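# Coil the rope between two drawn circles, one direction

## Task

Lay the whole length of rope as a coil in the ring-shaped band between the two circles marked on the board, with every loop wound in the same rotational direction.

## Robot and tools

Robot: two arms, left_arm and right_arm, each ending in a two-finger gripper. In the scene frame the origin sits at table-top height midway between the nominal bases; +z points up, +x points out over the table, and left_arm is on the +y side (image left/right do not match these names). Calibrated bases: left_arm at (+0.033, +0.557, +0.008) m, right_arm at (-0.062, -0.494, +0.008) m, each turned slightly about z.

Frames: reported hand positions, orientations, velocities and wrist-camera poses are in that arm's own base frame. Fixed cameras and the table use the scene frame. Motion offsets run along the current Hand target's own axes. On the gripper, fingers point along +z, they open and close along y, and a block juts about 10 cm toward +x. end_effector_position is the point between the pads when shut; closed fingertips extend roughly 19 mm past it, open ones about 6 mm.

The row: every commanded row holds 18 numbers, each in [-1, 1], always covering both arms: left dx, dy, dz, rx, ry, rz, gripper position, force_limit, speed, then the same nine for the right arm. The six pose numbers are an offset, not a pose: a displacement from the arm's Hand target as it stood when the action or move began. Scale: 1.0 equals 0.6 m for dx, dy, dz, and 180 degrees for the rotation vector rx, ry, rz. Sending six zeros re-requests the current Hand target. Sending the same offset again in a new action moves further. Orientation is clipped each control step to within 32 degrees of the measured one.

Gripper numbers are absolute commands. position: +1 fully open (85 mm), about -0.8 pads touch, -1 squeezes until blocked. force_limit and speed (both start at +1) shape the grip: speed -1 closes at about 20 mm/s, 0 at 85, +1 at 150; a slow close at force_limit -1 gives about 30 N per pad, at +1 about 100 N; fast closes from well open give 120 to 245 N. A rope is soft and thin, so expect less. A 0 is a real command, so to leave a gripper alone resend its last three numbers. New force_limit or speed only apply after a position change of at least 0.01. To grip, send -1 and hold it; object_status 2 means stopped on something while closing, 3 means reached the request or fully shut (a thin rope may still be held), 1 blocked while opening, 0 moving. position_measured is in counts: 3 open, 78 about 60 mm, 130 about 40 mm, 180 about 20 mm, 230 pads together.

Tools:
execute_actions(actions, cameras): actions is a list of actions; each action is a list of up to 15 rows, one per 1/30 s step, and a short action repeats its final row. Every row in one action counts from that action's starting Hand target. Images return when actions is empty or cameras requests them. Results also list some mid-action positions.
move(target, speed, blend, blocking, cameras): straight-line travel toward one row or a list of up to 15 rows, all offsets measured from the Hand targets at the move's start. speed is in m/s, 0.002 to 3.2, default 0.25 (turn rate twice that in rad/s); one value or one per target. blend in metres rounds corners; 0 stops at each. Moves run at least 0.5 s and are cut at 10 s. Gripper numbers of later targets apply on arrival once all is still. blocking=false returns early while motion continues. The result adds a move: line such as done, off_target, moving, held or fault, plus limits (paced = pose clipped, held = steps withheld).
wait(seconds 0 to 10, cameras): lets the scene run holding current commands.
stop(cameras): brakes a running move; fingers keep going.
zoom_image(camera, region [x0, y0, x1, y1] in pixels, at most 504 by 504): closer look at the newest image of cam_high, cam_low, cam_board, cam_left_wrist or cam_right_wrist (all 896x504).
finished_scene(scene): ends the current scene, passing its number; irreversible.

Results: Hand target is the last commanded pose after clipping; the gripper may settle short of it, so the next command re-asks for it, or add the gap as an offset. Joint velocities may read within noise. Tool commands shows present gripper commands. Joint torques include the arm's own weight, are signed toward larger joint angles, and are noisy.

Hazards: the rope must never fall or be left off the table. Arms are stiff; pushing even slightly past firm contact can trip a fault stop of 10 s (contact torque at limits shoulder 310, elbow 141, wrists 52.6 N m, or outside force near 150 N). Keep the two arms apart: a clearance check can hold commands but does not always prevent touching, and a grip on the other arm's fingers counts as a press. Avoid paths near an arm's own base; go around. Fast moves overshoot and hit harder. Holding loads or stretching out heats motors: MOTOR HOT from 70 °C, a brake stop at 85 °C. Something may briefly nudge the rope; check images before finishing.

Each tool is called after "Call:" as a command line: name --argument value for each argument, lists and objects as JSON in quotes; but a table of rows of numbers goes row by row, as --pt "numbers of a row", without its own name.

## Session

Call:
execute_actions --actions '[]'

Scene clock: 0.00 s.
left_arm: end_effector_position=(+0.0115, -0.3970, +0.1345) position_measured=3 object_status=3 end_effector_quat_wxyz=(+0.222, +0.871, +0.014, +0.437) | right_arm: end_effector_position=(+0.1529, +0.5281, +0.3734) position_measured=3 object_status=3 end_effector_quat_wxyz=(-0.381, +0.370, +0.832, -0.156)
Joint positions: left_arm=[0.445 -1.827 2.666 -1.612 -0.838 0.093] | right_arm=[3.823 -1.61 1.919 -1.169 -1.058 1.325]
Joint velocities: within noise
Joint torques (N m): no reading
Hand target: left_arm +0.0115, -0.3970, +0.1345; +0.222, +0.871, +0.014, +0.437 | right_arm +0.1529, +0.5281, +0.3734; -0.381, +0.370, +0.832, -0.156
Tool commands: left_gripper/position=+1.0 left_gripper/force_limit=+1.0 left_gripper/speed=+1.0 right_gripper/position=+1.0 right_gripper/force_limit=+1.0 right_gripper/speed=+1.0

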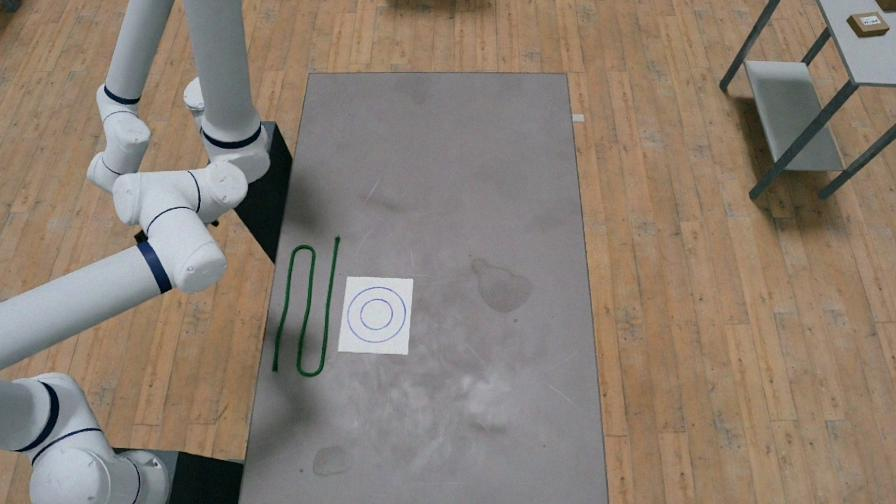

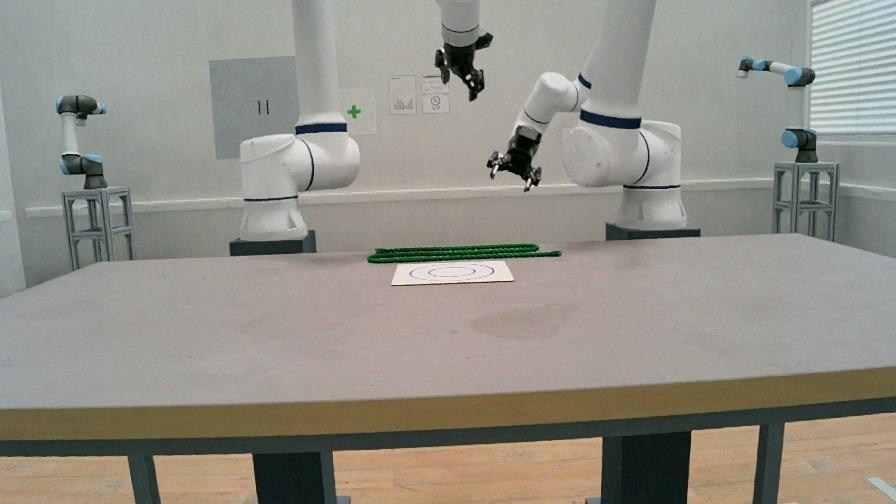

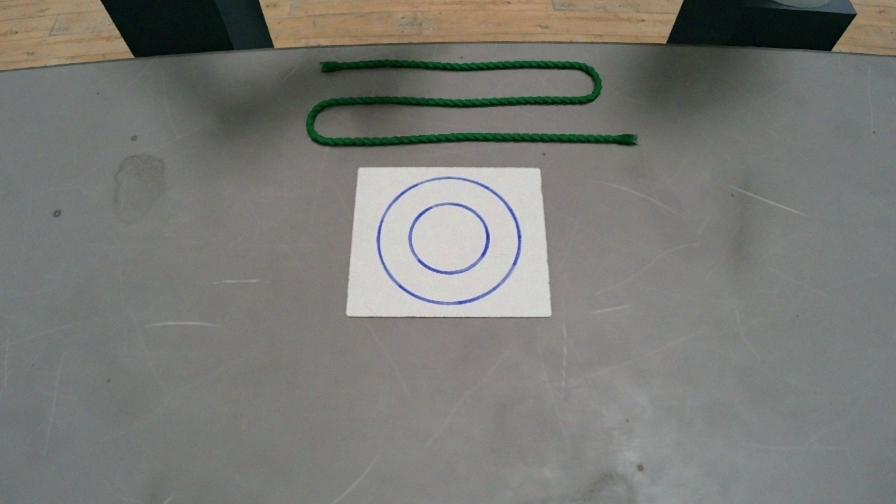

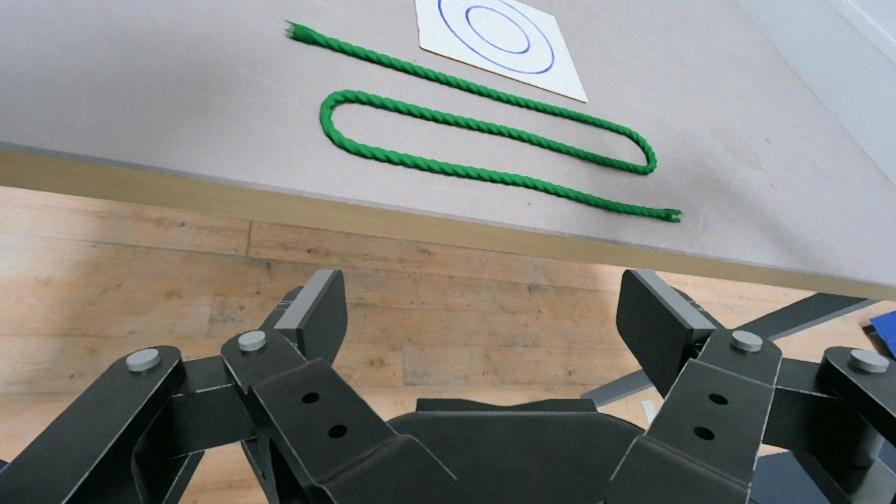

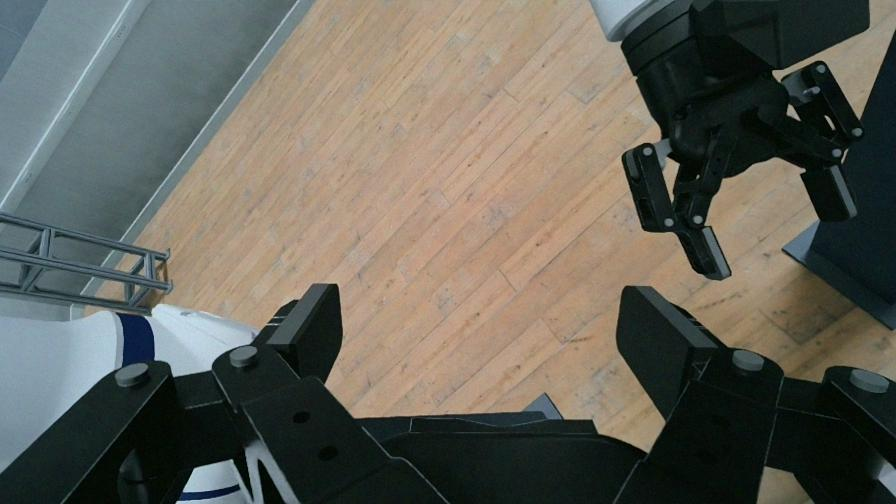

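Call:
move --target '[0,0,0,0,0,0,1,1,1,-0.2247,0.6382,-0.1437,-0.2546,-0.1067,0.2190,0.0,-1,0]' --cameras '["all"]'

Scene clock: 406.77 s.
left_arm: end_effector_position=(+0.0115, -0.3970, +0.1345) position_measured=3 object_status=3 end_effector_quat_wxyz=(+0.222, +0.871, +0.014, +0.437) | right_arm: end_effector_position=(+0.4667, +0.6862, +0.1527) position_measured=128 object_status=3 end_effector_quat_wxyz=(+0.000, +0.707, +0.707, +0.000)
Joint positions: left_arm=[0.445 -1.827 2.666 -1.612 -0.838 0.093] | right_arm=[3.899 -1.189 1.813 -2.194 -1.57 2.328]
Joint torques (N m): left_arm=[-1.13 -11.61 -32.7 -3.11 1.17 0.7] | right_arm=[8.08 -97.66 -48.53 -7.89 -2.27 4.66]
Hand target: left_arm +0.0115, -0.3970, +0.1345; +0.222, +0.871, +0.014, +0.437 | right_arm +0.4667, +0.6862, +0.1526; +0.000, +0.707, +0.707, +0.000
Off the commanded pose: left_arm 0.000 m, 0 deg | right_arm 0.000 m, 0 deg.
move: done
camera_calibration:
cam_right_wrist: T_world_to_cam=[[0.999852, -0.00497572, -0.0164901, -0.447405], [0.000638987, -0.945993, 0.324187, 0.618931], [-0.0172126, -0.32415, -0.945849, 0.500347], [0, 0, 0, 1]] pos_world=[0.455555, 0.745466, 0.265226]

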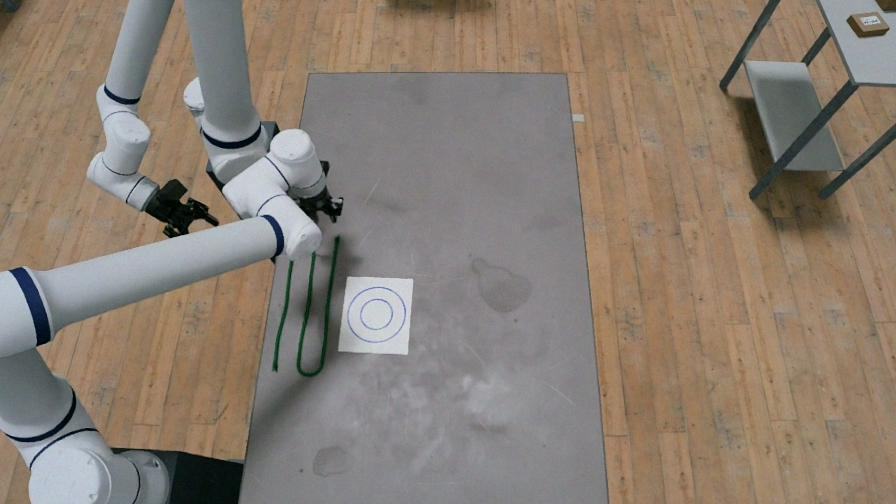

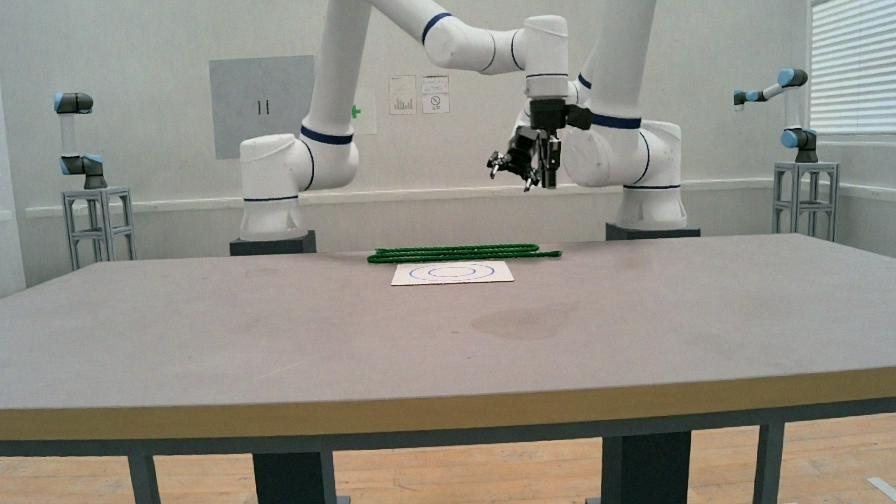

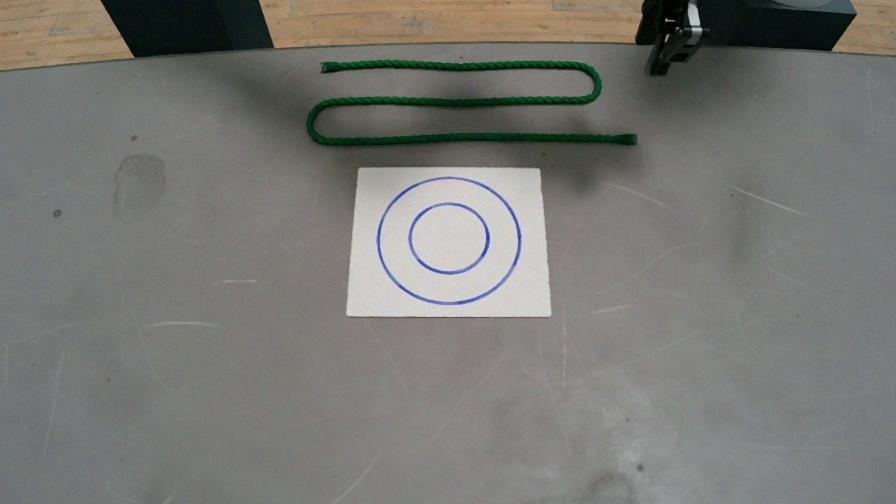

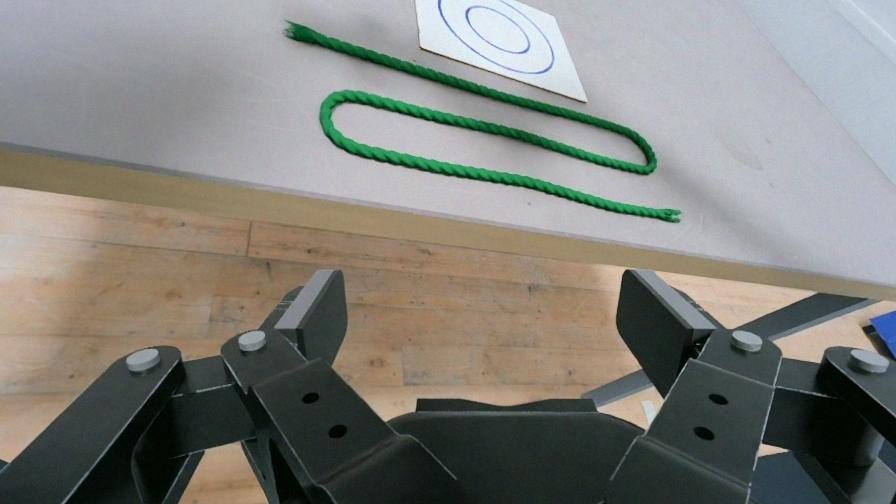

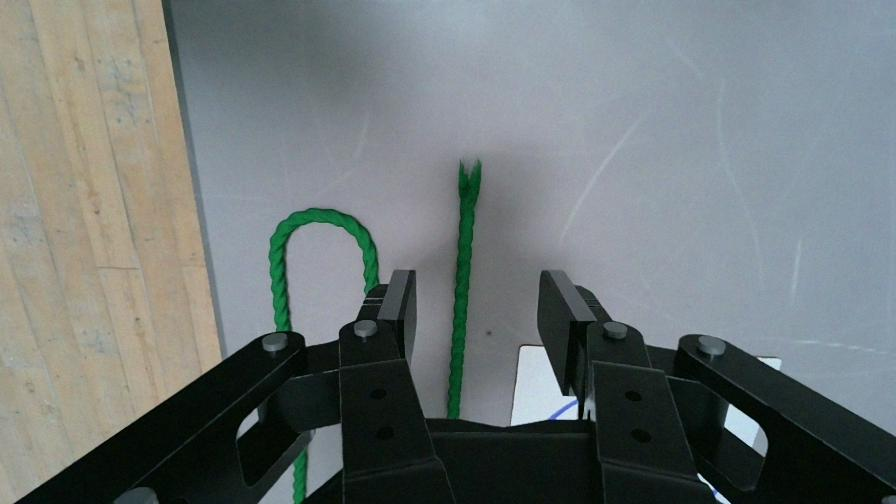

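Call:
move --target '[0,0,0,0,0,0,1,1,1,-0.0233,-0.004,0.2128,0,0,0,0.0,-1,0]' --speed 0.15 --cameras '["cam_low","cam_board","cam_right_wrist"]'

Scene clock: 441.83 s.
left_arm: end_effector_position=(+0.0115, -0.3970, +0.1345) position_measured=3 object_status=3 end_effector_quat_wxyz=(+0.222, +0.871, +0.014, +0.437) | right_arm: end_effector_position=(+0.4643, +0.6723, +0.0251) position_measured=128 object_status=3 end_effector_quat_wxyz=(+0.000, +0.707, +0.707, +0.000)
Joint positions: left_arm=[0.445 -1.827 2.666 -1.612 -0.838 0.093] | right_arm=[3.889 -1.061 1.905 -2.415 -1.57 2.318]
Joint torques (N m): left_arm=[-1.28 -10.87 -31.74 -2.87 1.17 0.47] | right_arm=[-6.84 -100.83 -23.05 -7.71 -0.2 -3.26]
Hand target: left_arm +0.0115, -0.3970, +0.1345; +0.222, +0.871, +0.014, +0.437 | right_arm +0.4643, +0.6723, +0.0250; +0.000, +0.707, +0.707, +0.000
Off the commanded pose: left_arm 0.000 m, 0 deg | right_arm 0.000 m, 0 deg.
move: done
camera_calibration:
cam_right_wrist: T_world_to_cam=[[0.999855, -0.00510172, -0.0162357, -0.447123], [0.000439463, -0.945951, 0.324309, 0.647193], [-0.0170127, -0.324269, -0.945812, 0.375101], [0, 0, 0, 1]] pos_world=[0.453156, 0.731566, 0.137625]
Images, in order (width x height): cam_low 896x504, cam_board 896x504, cam_right_wrist 896x504.

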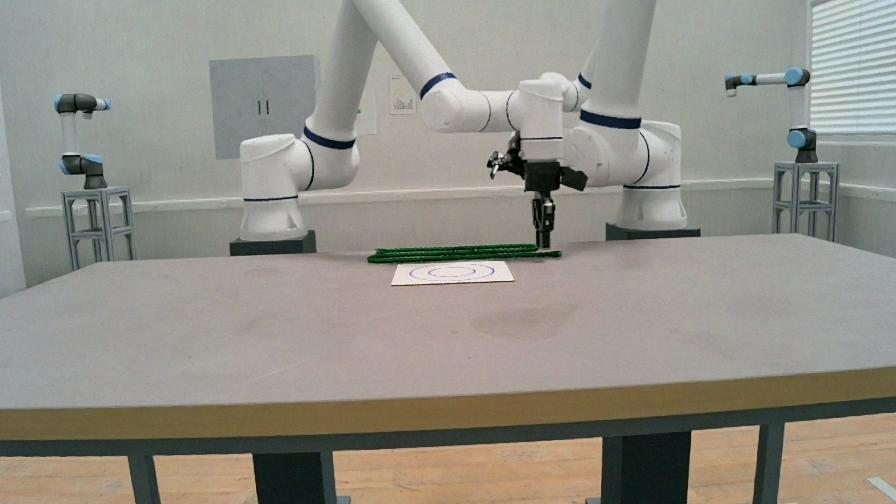

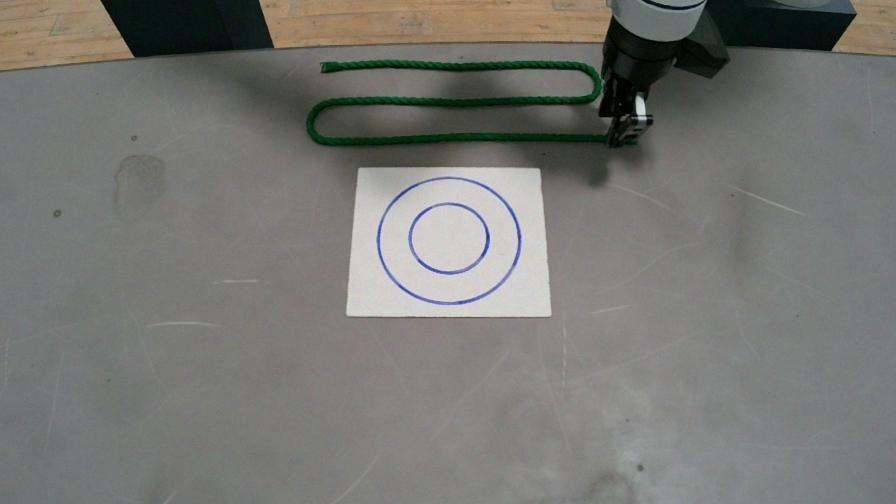

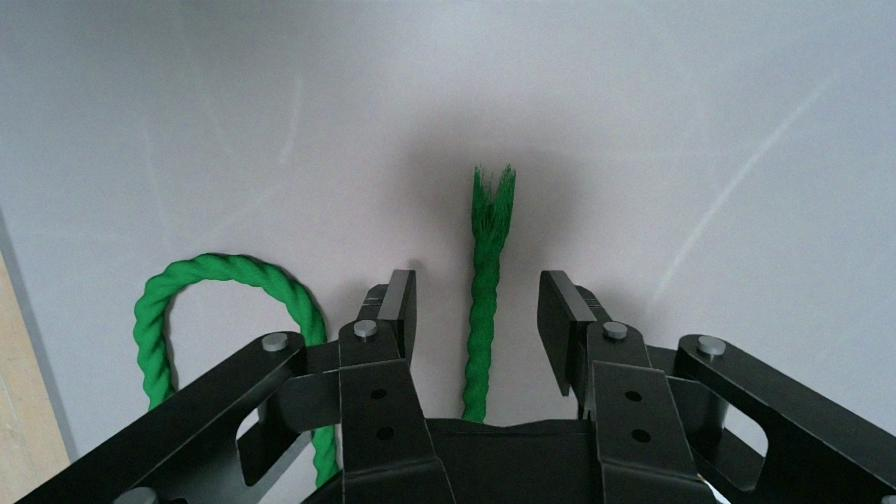

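Call:
zoom_image --camera "cam_low" --region '[480, 180, 620, 280]'

Call:
zoom_image --camera "cam_right_wrist" --region '[300, 150, 700, 450]'

Scaled by 3.600.

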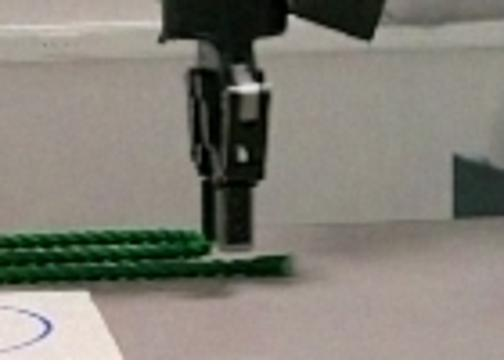

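Scaled by 1.260.

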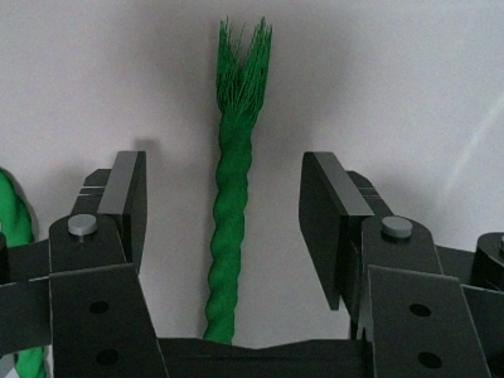

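Call:
move --pt "0 0 0 0 0 0 1 1 1 0 0 0.02 0 0 0 0.0 -1 0" --pt "0 0 0 0 0 0 1 1 1 0 0 0.02 0 0 0 -1 -1 -1" --speed 0.08 --cameras '["cam_low","cam_board","cam_right_wrist"]'

Scene clock: 465.50 s.
left_arm: end_effector_position=(+0.0115, -0.3970, +0.1345) position_measured=3 object_status=3 end_effector_quat_wxyz=(+0.222, +0.871, +0.014, +0.437) | right_arm: end_effector_position=(+0.4643, +0.6723, +0.0130) position_measured=211 object_status=0 end_effector_quat_wxyz=(+0.000, +0.707, +0.707, +0.000)
Joint positions: left_arm=[0.445 -1.827 2.666 -1.612 -0.838 0.093] | right_arm=[3.889 -1.045 1.909 -2.435 -1.57 2.318]
Joint torques (N m): left_arm=[-0.81 -11.34 -31.73 -3.04 1.33 0.42] | right_arm=[3.14 -105.53 -21.39 -7.31 3.2 -0.06]
Hand target: left_arm +0.0115, -0.3970, +0.1345; +0.222, +0.871, +0.014, +0.437 | right_arm +0.4643, +0.6723, +0.0130; +0.000, +0.707, +0.707, +0.000
Off the commanded pose: left_arm 0.000 m, 0 deg | right_arm 0.000 m, 0 deg.
move: done
camera_calibration:
cam_right_wrist: T_world_to_cam=[[0.999853, -0.00513381, -0.0163296, -0.447283], [0.000439005, -0.945962, 0.324278, 0.651129], [-0.0171119, -0.324238, -0.945821, 0.36368], [0, 0, 0, 1]] pos_world=[0.453155, 0.731566, 0.125526]
Images, in order (width x height): cam_low 896x504, cam_board 896x504, cam_right_wrist 896x504.

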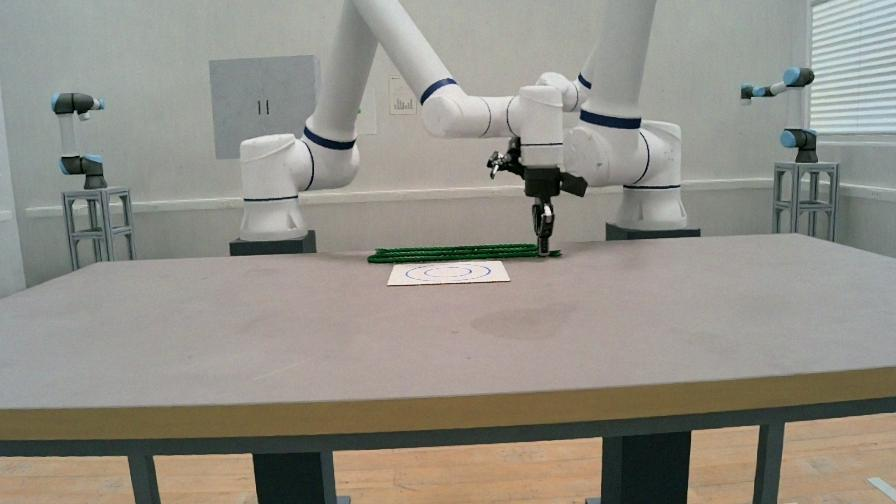

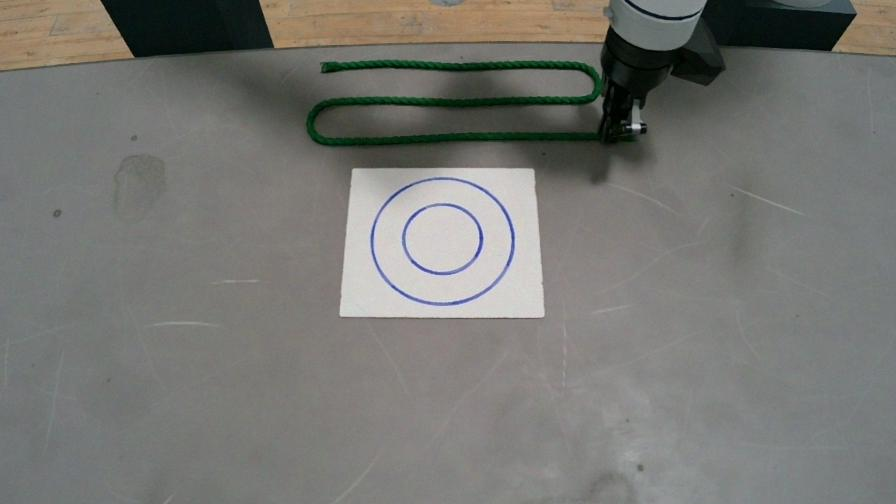

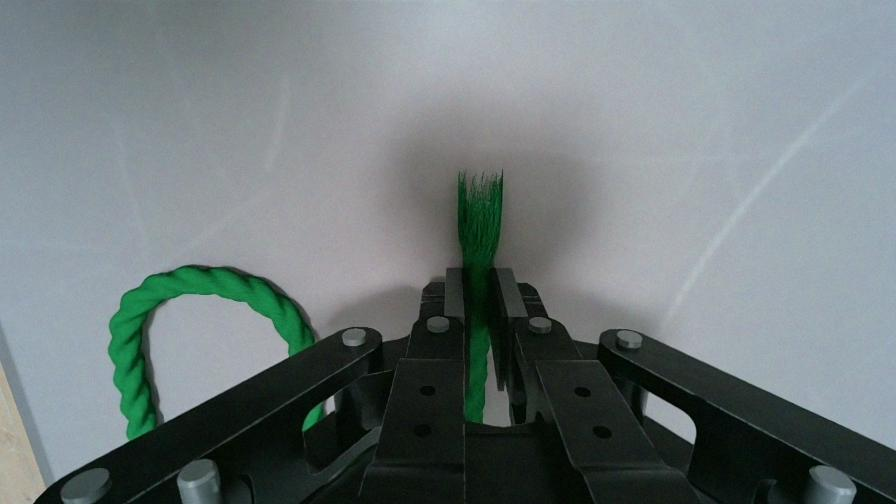

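Call:
wait --seconds 1

Scene clock: 471.93 s.
left_arm: end_effector_position=(+0.0115, -0.3970, +0.1345) position_measured=3 object_status=3 end_effector_quat_wxyz=(+0.222, +0.871, +0.014, +0.437) | right_arm: end_effector_position=(+0.4643, +0.6723, +0.0130) position_measured=211 object_status=2 end_effector_quat_wxyz=(+0.000, +0.707, +0.707, +0.000)
Joint positions: left_arm=[0.445 -1.827 2.666 -1.612 -0.838 0.093] | right_arm=[3.889 -1.045 1.909 -2.435 -1.57 2.318]
Joint torques (N m): left_arm=[0.48 -10.88 -31.63 -3.03 1.69 0.52] | right_arm=[6.46 -107.48 -21.97 -4.27 2.43 1.11]
Hand target: left_arm +0.0115, -0.3970, +0.1345; +0.222, +0.871, +0.014, +0.437 | right_arm +0.4643, +0.6723, +0.0130; +0.000, +0.707, +0.707, +0.000
Tool commands: left_gripper/position=+1.0 left_gripper/force_limit=+1.0 left_gripper/speed=+1.0 right_gripper/position=-1.0 right_gripper/force_limit=-1.0 right_gripper/speed=-1.0
Off the commanded pose: left_arm 0.000 m, 0 deg | right_arm 0.000 m, 0 deg.
wait: 1.00 s; at rest from the start

Call:
move --target '[0,0,0,0,0,0,1,1,1,-0.1667,0,-0.3333,0,0,0,-1,-1,-1]' --speed 0.12 --cameras '["cam_low","cam_board","cam_right_wrist"]'

Scene clock: 483.53 s.
left_arm: end_effector_position=(+0.0115, -0.3970, +0.1345) position_measured=3 object_status=3 end_effector_quat_wxyz=(+0.222, +0.871, +0.014, +0.437) | right_arm: end_effector_position=(+0.4644, +0.5722, +0.2128) position_measured=211 object_status=2 end_effector_quat_wxyz=(+0.000, +0.707, +0.707, +0.000)
Joint positions: left_arm=[0.445 -1.827 2.666 -1.612 -0.838 0.093] | right_arm=[3.787 -1.382 1.949 -2.137 -1.57 2.216]
Joint torques (N m): left_arm=[-0.02 -12.36 -31.43 -2.99 1.44 0.43] | right_arm=[-6.24 -126.33 -50.67 -2.05 0.66 -2.95]
Hand target: left_arm +0.0115, -0.3970, +0.1345; +0.222, +0.871, +0.014, +0.437 | right_arm +0.4644, +0.5722, +0.2129; +0.000, +0.707, +0.707, +0.000
Off the commanded pose: left_arm 0.000 m, 0 deg | right_arm 0.000 m, 0 deg.
move: done
camera_calibration:
cam_right_wrist: T_world_to_cam=[[0.999853, -0.00513523, -0.0163299, -0.444635], [0.000438315, -0.945951, 0.324309, 0.491758], [-0.0171127, -0.324269, -0.94581, 0.520155], [0, 0, 0, 1]] pos_world=[0.453255, 0.631566, 0.325226]
Images, in order (width x height): cam_low 896x504, cam_board 896x504, cam_right_wrist 896x504.

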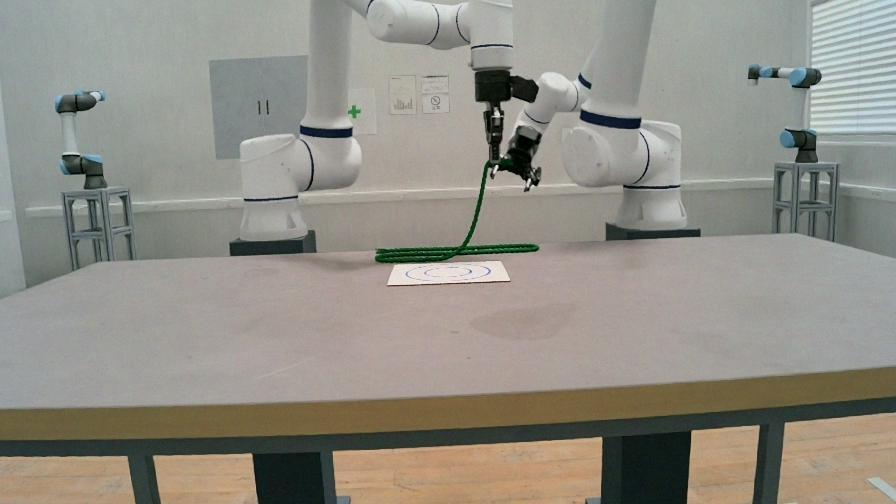

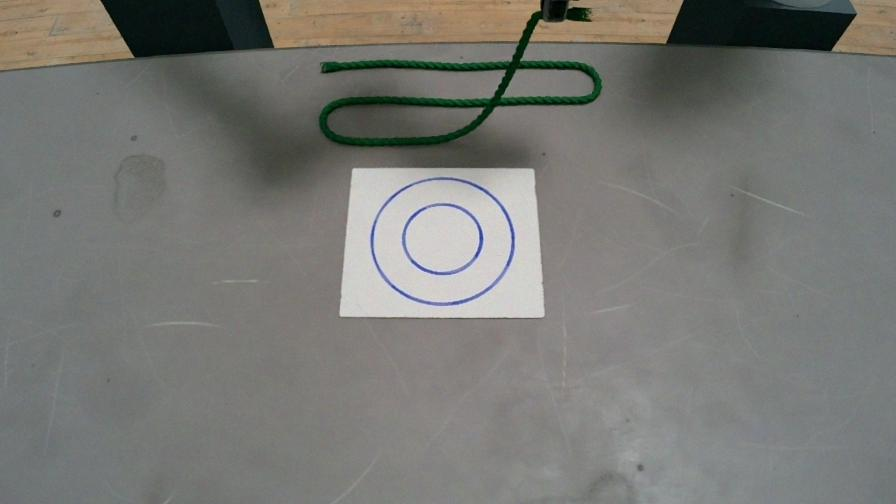

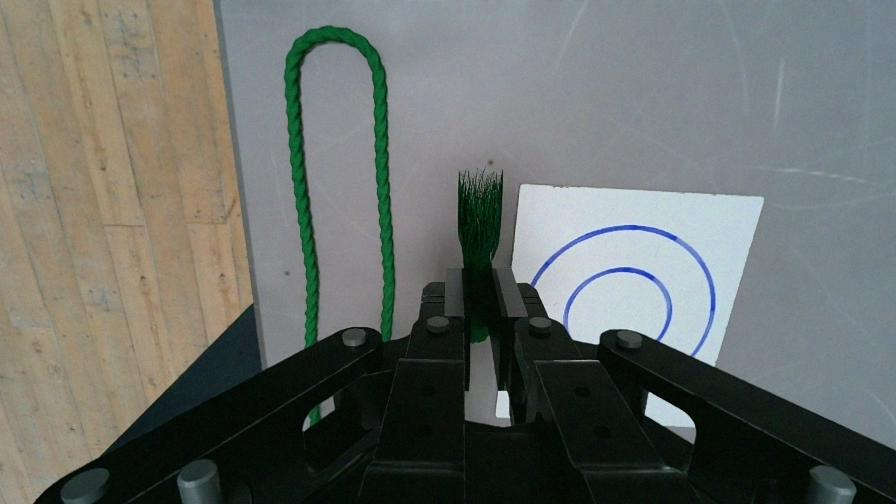

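Call:
move --pt "0 0 0 0 0 0 1 1 1 -0.2537 0.0427 -0.3118 0 0 0 -1 -1 -1" --pt "0 0 0 0 0 0 1 1 1 -0.0870 0.0427 -0.6785 -0.1925 0.1925 0.1925 -1 -1 -1" --pt "0 0 0 0 0 0 1 1 1 -0.0370 0.0593 -0.99 -0.3849 0.3849 0.3849 -1 -1 -1" --speed 0.15 --blend '[0.03,0.03,0]' --cameras '["cam_high","cam_low","cam_board"]'

Scene clock: 581.30 s.
left_arm: end_effector_position=(+0.0115, -0.3970, +0.1345) position_measured=3 object_status=3 end_effector_quat_wxyz=(+0.222, +0.871, +0.014, +0.437) | right_arm: end_effector_position=(+0.5003, +0.5498, +0.8068) position_measured=211 object_status=2 end_effector_quat_wxyz=(+0.000, +0.707, +0.000, +0.707)
Joint positions: left_arm=[0.445 -1.827 2.666 -1.612 -0.838 0.093] | right_arm=[4.024 -1.559 1.769 -3.35 -2.453 3.143]
Joint torques (N m): left_arm=[-1.06 -12.24 -30.83 -3 1.64 0.29] | right_arm=[10.8 -54.95 -54.45 -4.34 -2.34 -2.54]
Hand target: left_arm +0.0115, -0.3970, +0.1345; +0.222, +0.871, +0.014, +0.437 | right_arm +0.5003, +0.5498, +0.8069; +0.000, +0.707, +0.000, +0.707
Off the commanded pose: left_arm 0.000 m, 0 deg | right_arm 0.000 m, 0 deg.
move: done
Images, in order (width x height): cam_high 896x504, cam_low 896x504, cam_board 896x504.

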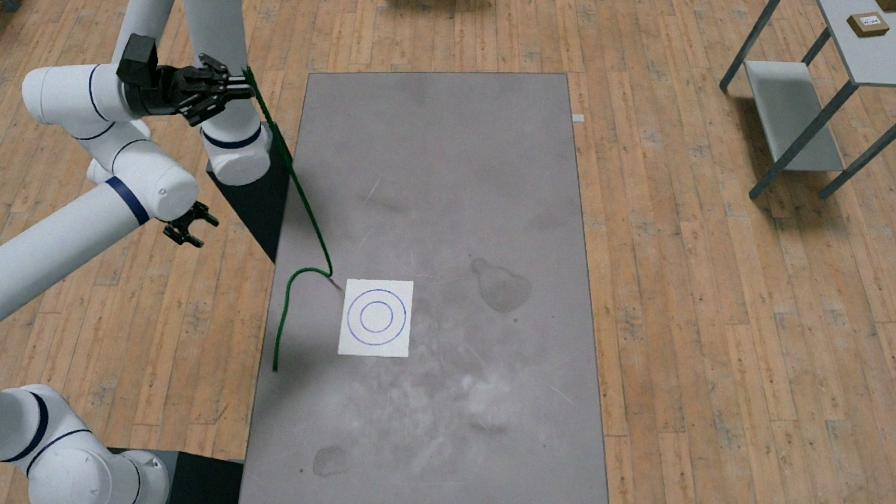

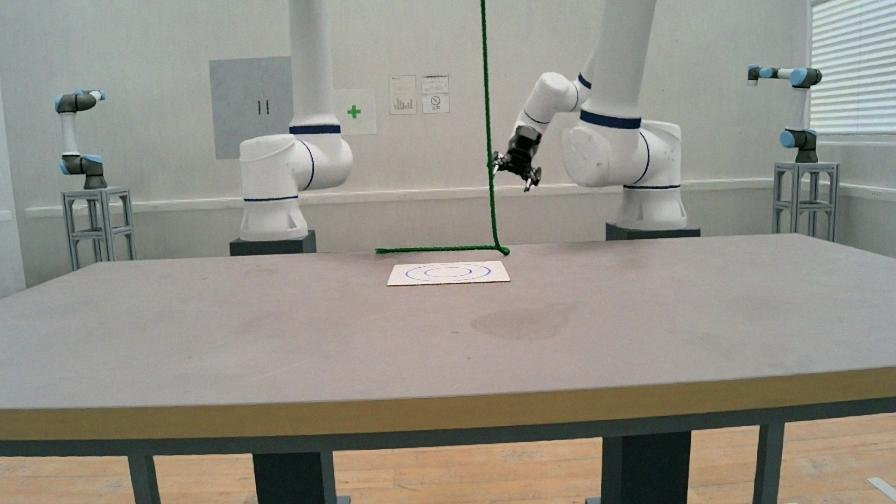

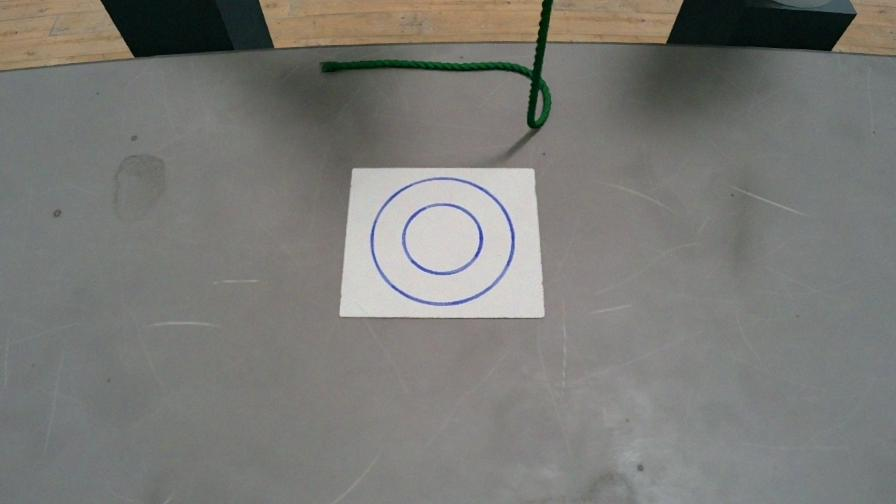

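Call:
move --target '[0,0,0,0,0,0,1,1,1,0.475,0.2158,-0.01,0,0,0,-1,-1,-1]' --speed 0.1 --cameras '["cam_high","cam_low","cam_board"]'

Scene clock: 694.83 s.
left_arm: end_effector_position=(+0.0115, -0.3970, +0.1345) position_measured=3 object_status=3 end_effector_quat_wxyz=(+0.222, +0.871, +0.014, +0.437) | right_arm: end_effector_position=(+0.4944, +0.4203, +1.0917) position_measured=211 object_status=2 end_effector_quat_wxyz=(+0.000, +0.707, +0.000, +0.707)
Joint positions: left_arm=[0.445 -1.827 2.666 -1.612 -0.838 0.093] | right_arm=[3.851 -1.743 1.432 -2.83 -2.28 3.142]
Joint torques (N m): left_arm=[-0.52 -11.72 -30.52 -3.24 1.94 0.16] | right_arm=[-6.11 -74.77 -52.39 0.95 4.27 2.7]
Hand target: left_arm +0.0115, -0.3970, +0.1345; +0.222, +0.871, +0.014, +0.437 | right_arm +0.4944, +0.4202, +1.0918; +0.000, +0.707, +0.000, +0.707
Off the commanded pose: left_arm 0.000 m, 0 deg | right_arm 0.000 m, 0 deg.
move: done
Images, in order (width x height): cam_high 896x504, cam_low 896x504, cam_board 896x504.

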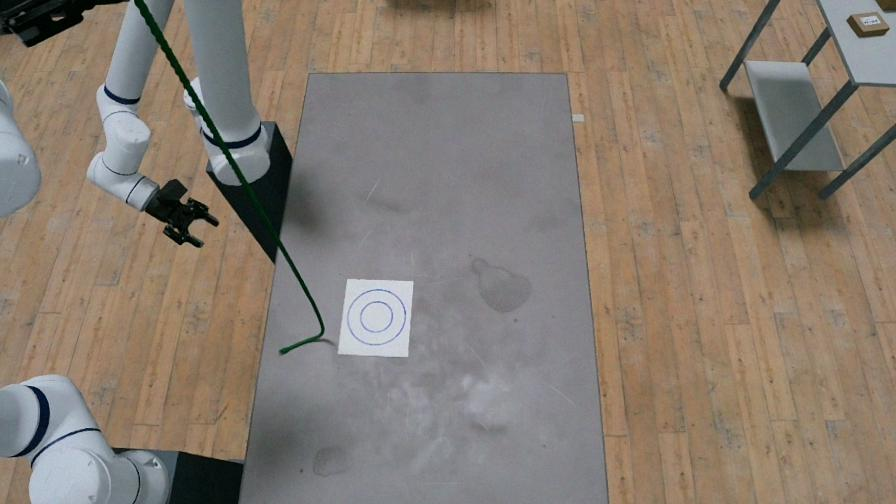

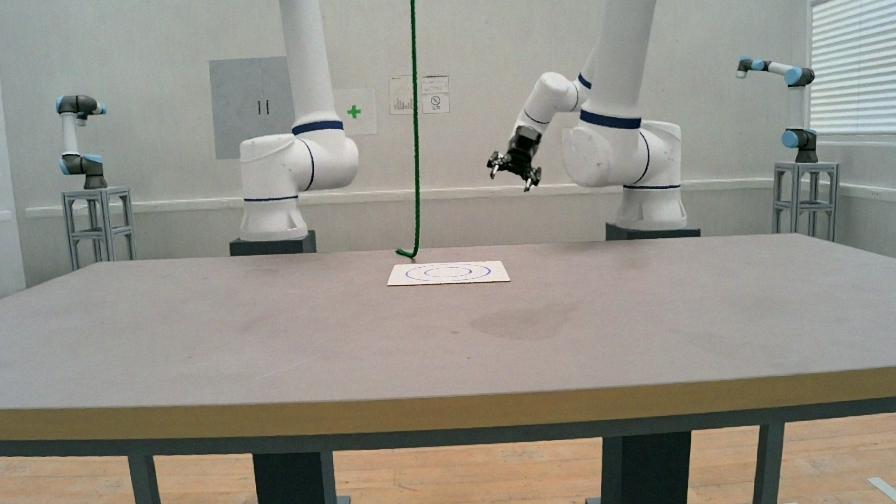

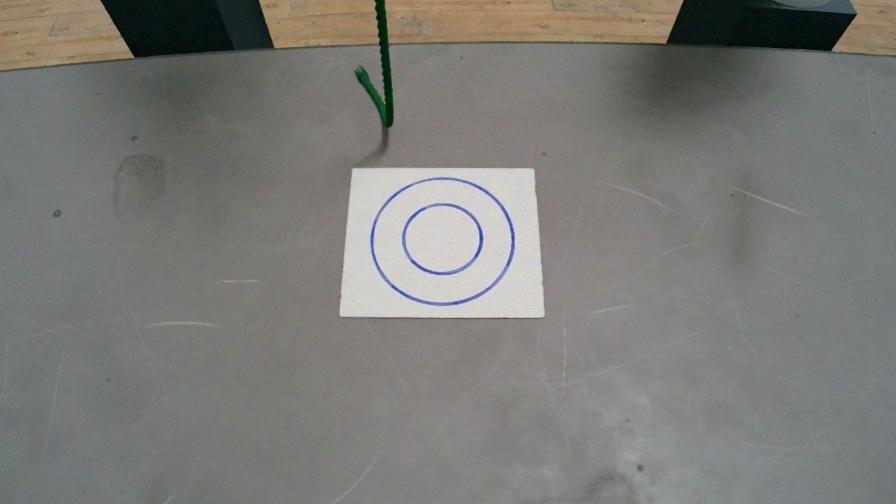

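Call:
move --pt "0 0 0 0 0 0 1 1 1 0.1 0.0225 0.032 0 0 0 -1 -1 -1" --pt "0 0 0 0 0 0 1 1 1 0.1 0.0252 0.132 0 0 0 -1 -1 -1" --speed 0.06 --blend '[0.02,0]' --cameras '["cam_high","cam_board"]'

Scene clock: 712.40 s.
left_arm: end_effector_position=(+0.0115, -0.3970, +0.1345) position_measured=3 object_status=3 end_effector_quat_wxyz=(+0.222, +0.871, +0.014, +0.437) | right_arm: end_effector_position=(+0.5735, +0.4051, +1.1518) position_measured=211 object_status=2 end_effector_quat_wxyz=(+0.000, +0.707, +0.000, +0.707)
Joint positions: left_arm=[0.445 -1.827 2.666 -1.612 -0.838 0.093] | right_arm=[3.72 -1.659 1.248 -2.73 -2.149 3.142]
Joint torques (N m): left_arm=[-0.25 -12.95 -29.82 -3.01 2.14 0.21] | right_arm=[-5.1 -37.74 -51.84 -5.14 4 0.94]
Hand target: left_arm +0.0115, -0.3970, +0.1345; +0.222, +0.871, +0.014, +0.437 | right_arm +0.5737, +0.4051, +1.1518; +0.000, +0.707, +0.000, +0.707
Off the commanded pose: left_arm 0.000 m, 0 deg | right_arm 0.000 m, 0 deg.
move: done
Images, in order (width x height): cam_high 896x504, cam_board 896x504.

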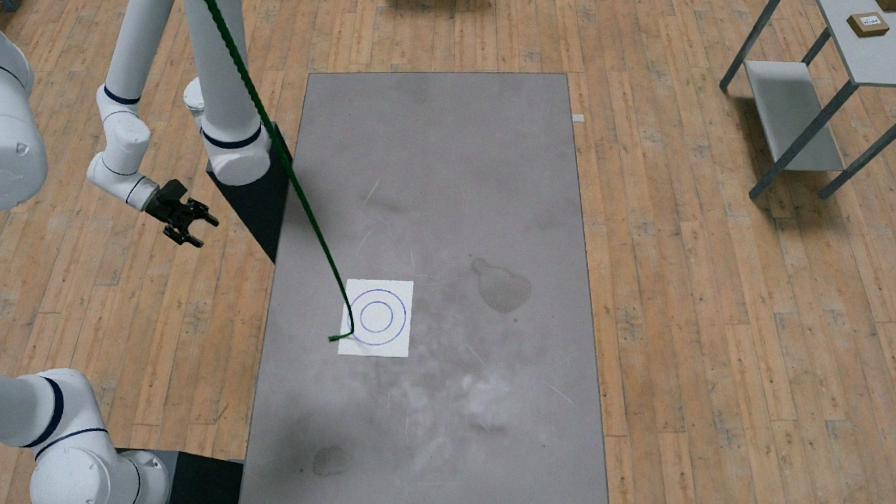

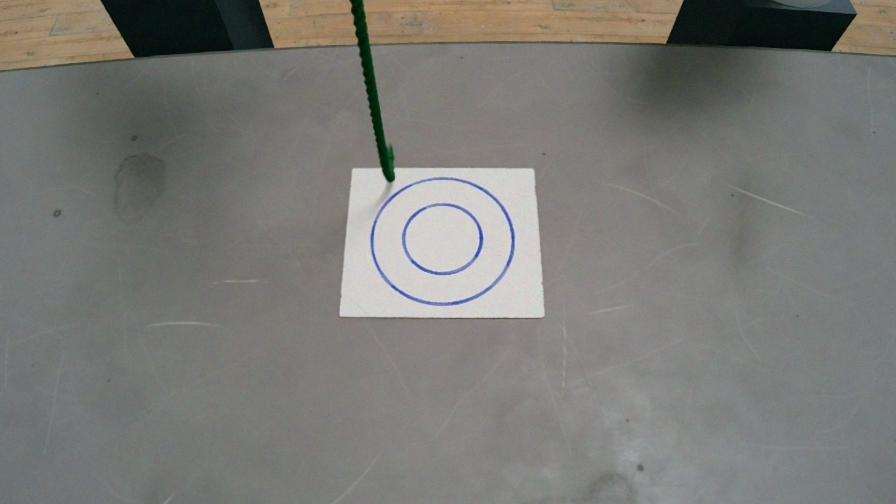

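Call:
zoom_image --camera "cam_board" --region '[330, 100, 560, 330]'

Scaled by 2.191.

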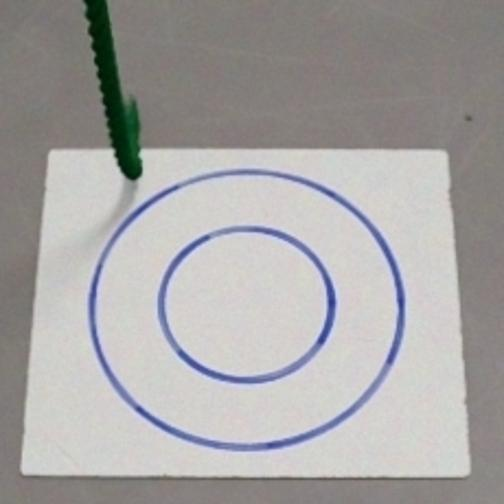

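Call:
move --target '[0,0,0,0,0,0,1,1,1,0.0167,-0.0035,0.1132,0,0,0,-1,-1,-1]' --speed 0.05 --cameras '["cam_high","cam_low","cam_board"]'

Call:
zoom_image --camera "cam_board" --region '[330, 100, 560, 330]'

Scene clock: 754.10 s.
left_arm: end_effector_position=(+0.0115, -0.3970, +0.1345) position_measured=3 object_status=3 end_effector_quat_wxyz=(+0.222, +0.871, +0.014, +0.437) | right_arm: end_effector_position=(+0.6414, +0.4072, +1.1618) position_measured=211 object_status=2 end_effector_quat_wxyz=(+0.000, +0.707, +0.000, +0.707)
Joint positions: left_arm=[0.445 -1.827 2.666 -1.612 -0.838 0.093] | right_arm=[3.652 -1.577 1.151 -2.715 -2.081 3.142]
Joint torques (N m): left_arm=[-1.1 -13.45 -28.97 -3.1 2.23 0.15] | right_arm=[-8.22 -45.62 -51.07 0.39 4.44 -0.86]
Hand target: left_arm +0.0115, -0.3970, +0.1345; +0.222, +0.871, +0.014, +0.437 | right_arm +0.6416, +0.4072, +1.1618; +0.000, +0.707, +0.000, +0.707
Off the commanded pose: left_arm 0.000 m, 0 deg | right_arm 0.000 m, 0 deg.
move: done
Images, in order (width x height): cam_high 896x504, cam_low 896x504, cam_board 896x504.

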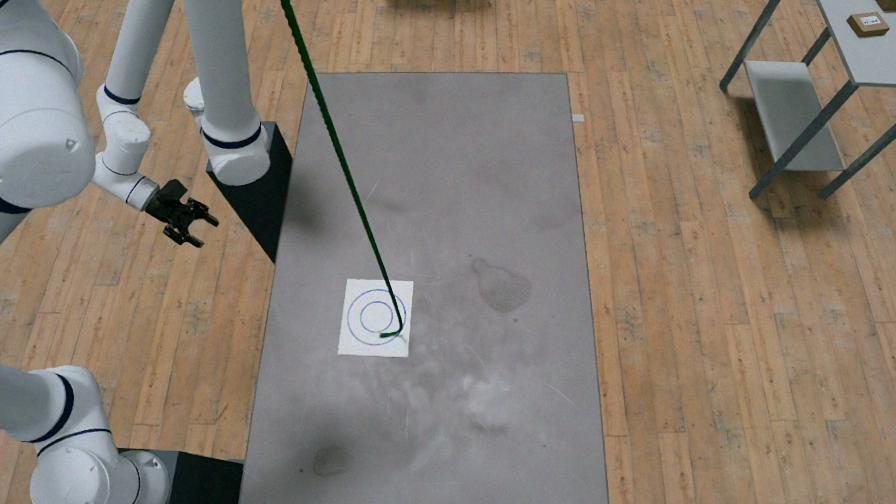

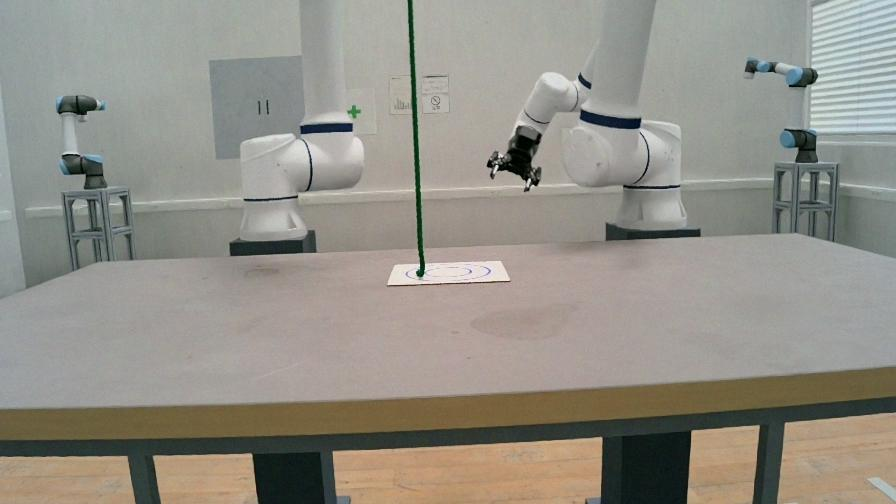

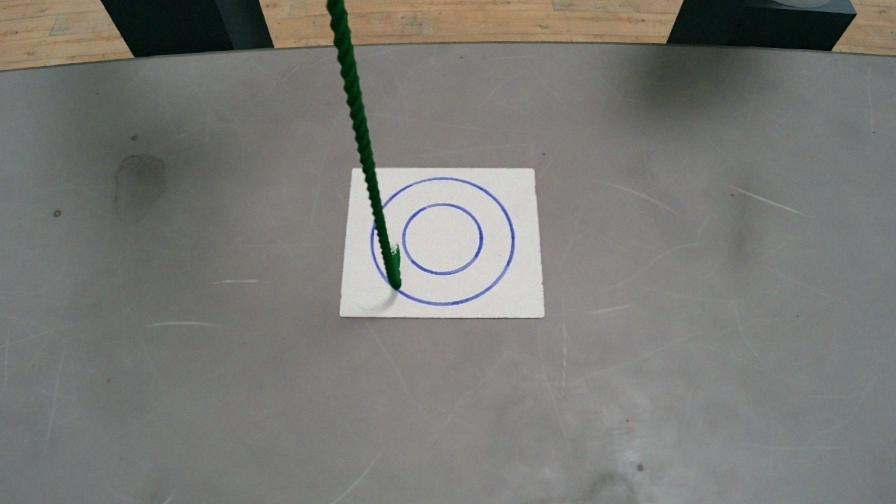

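Scaled by 2.191.

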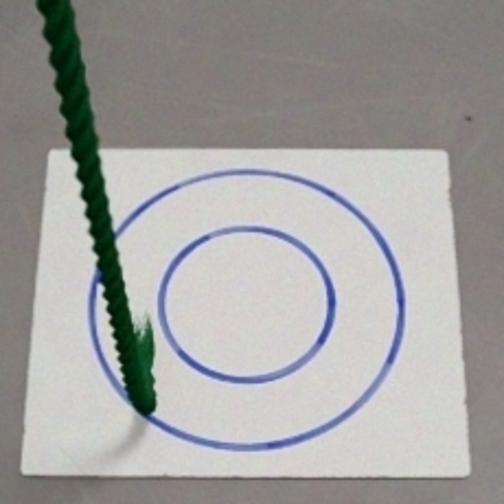

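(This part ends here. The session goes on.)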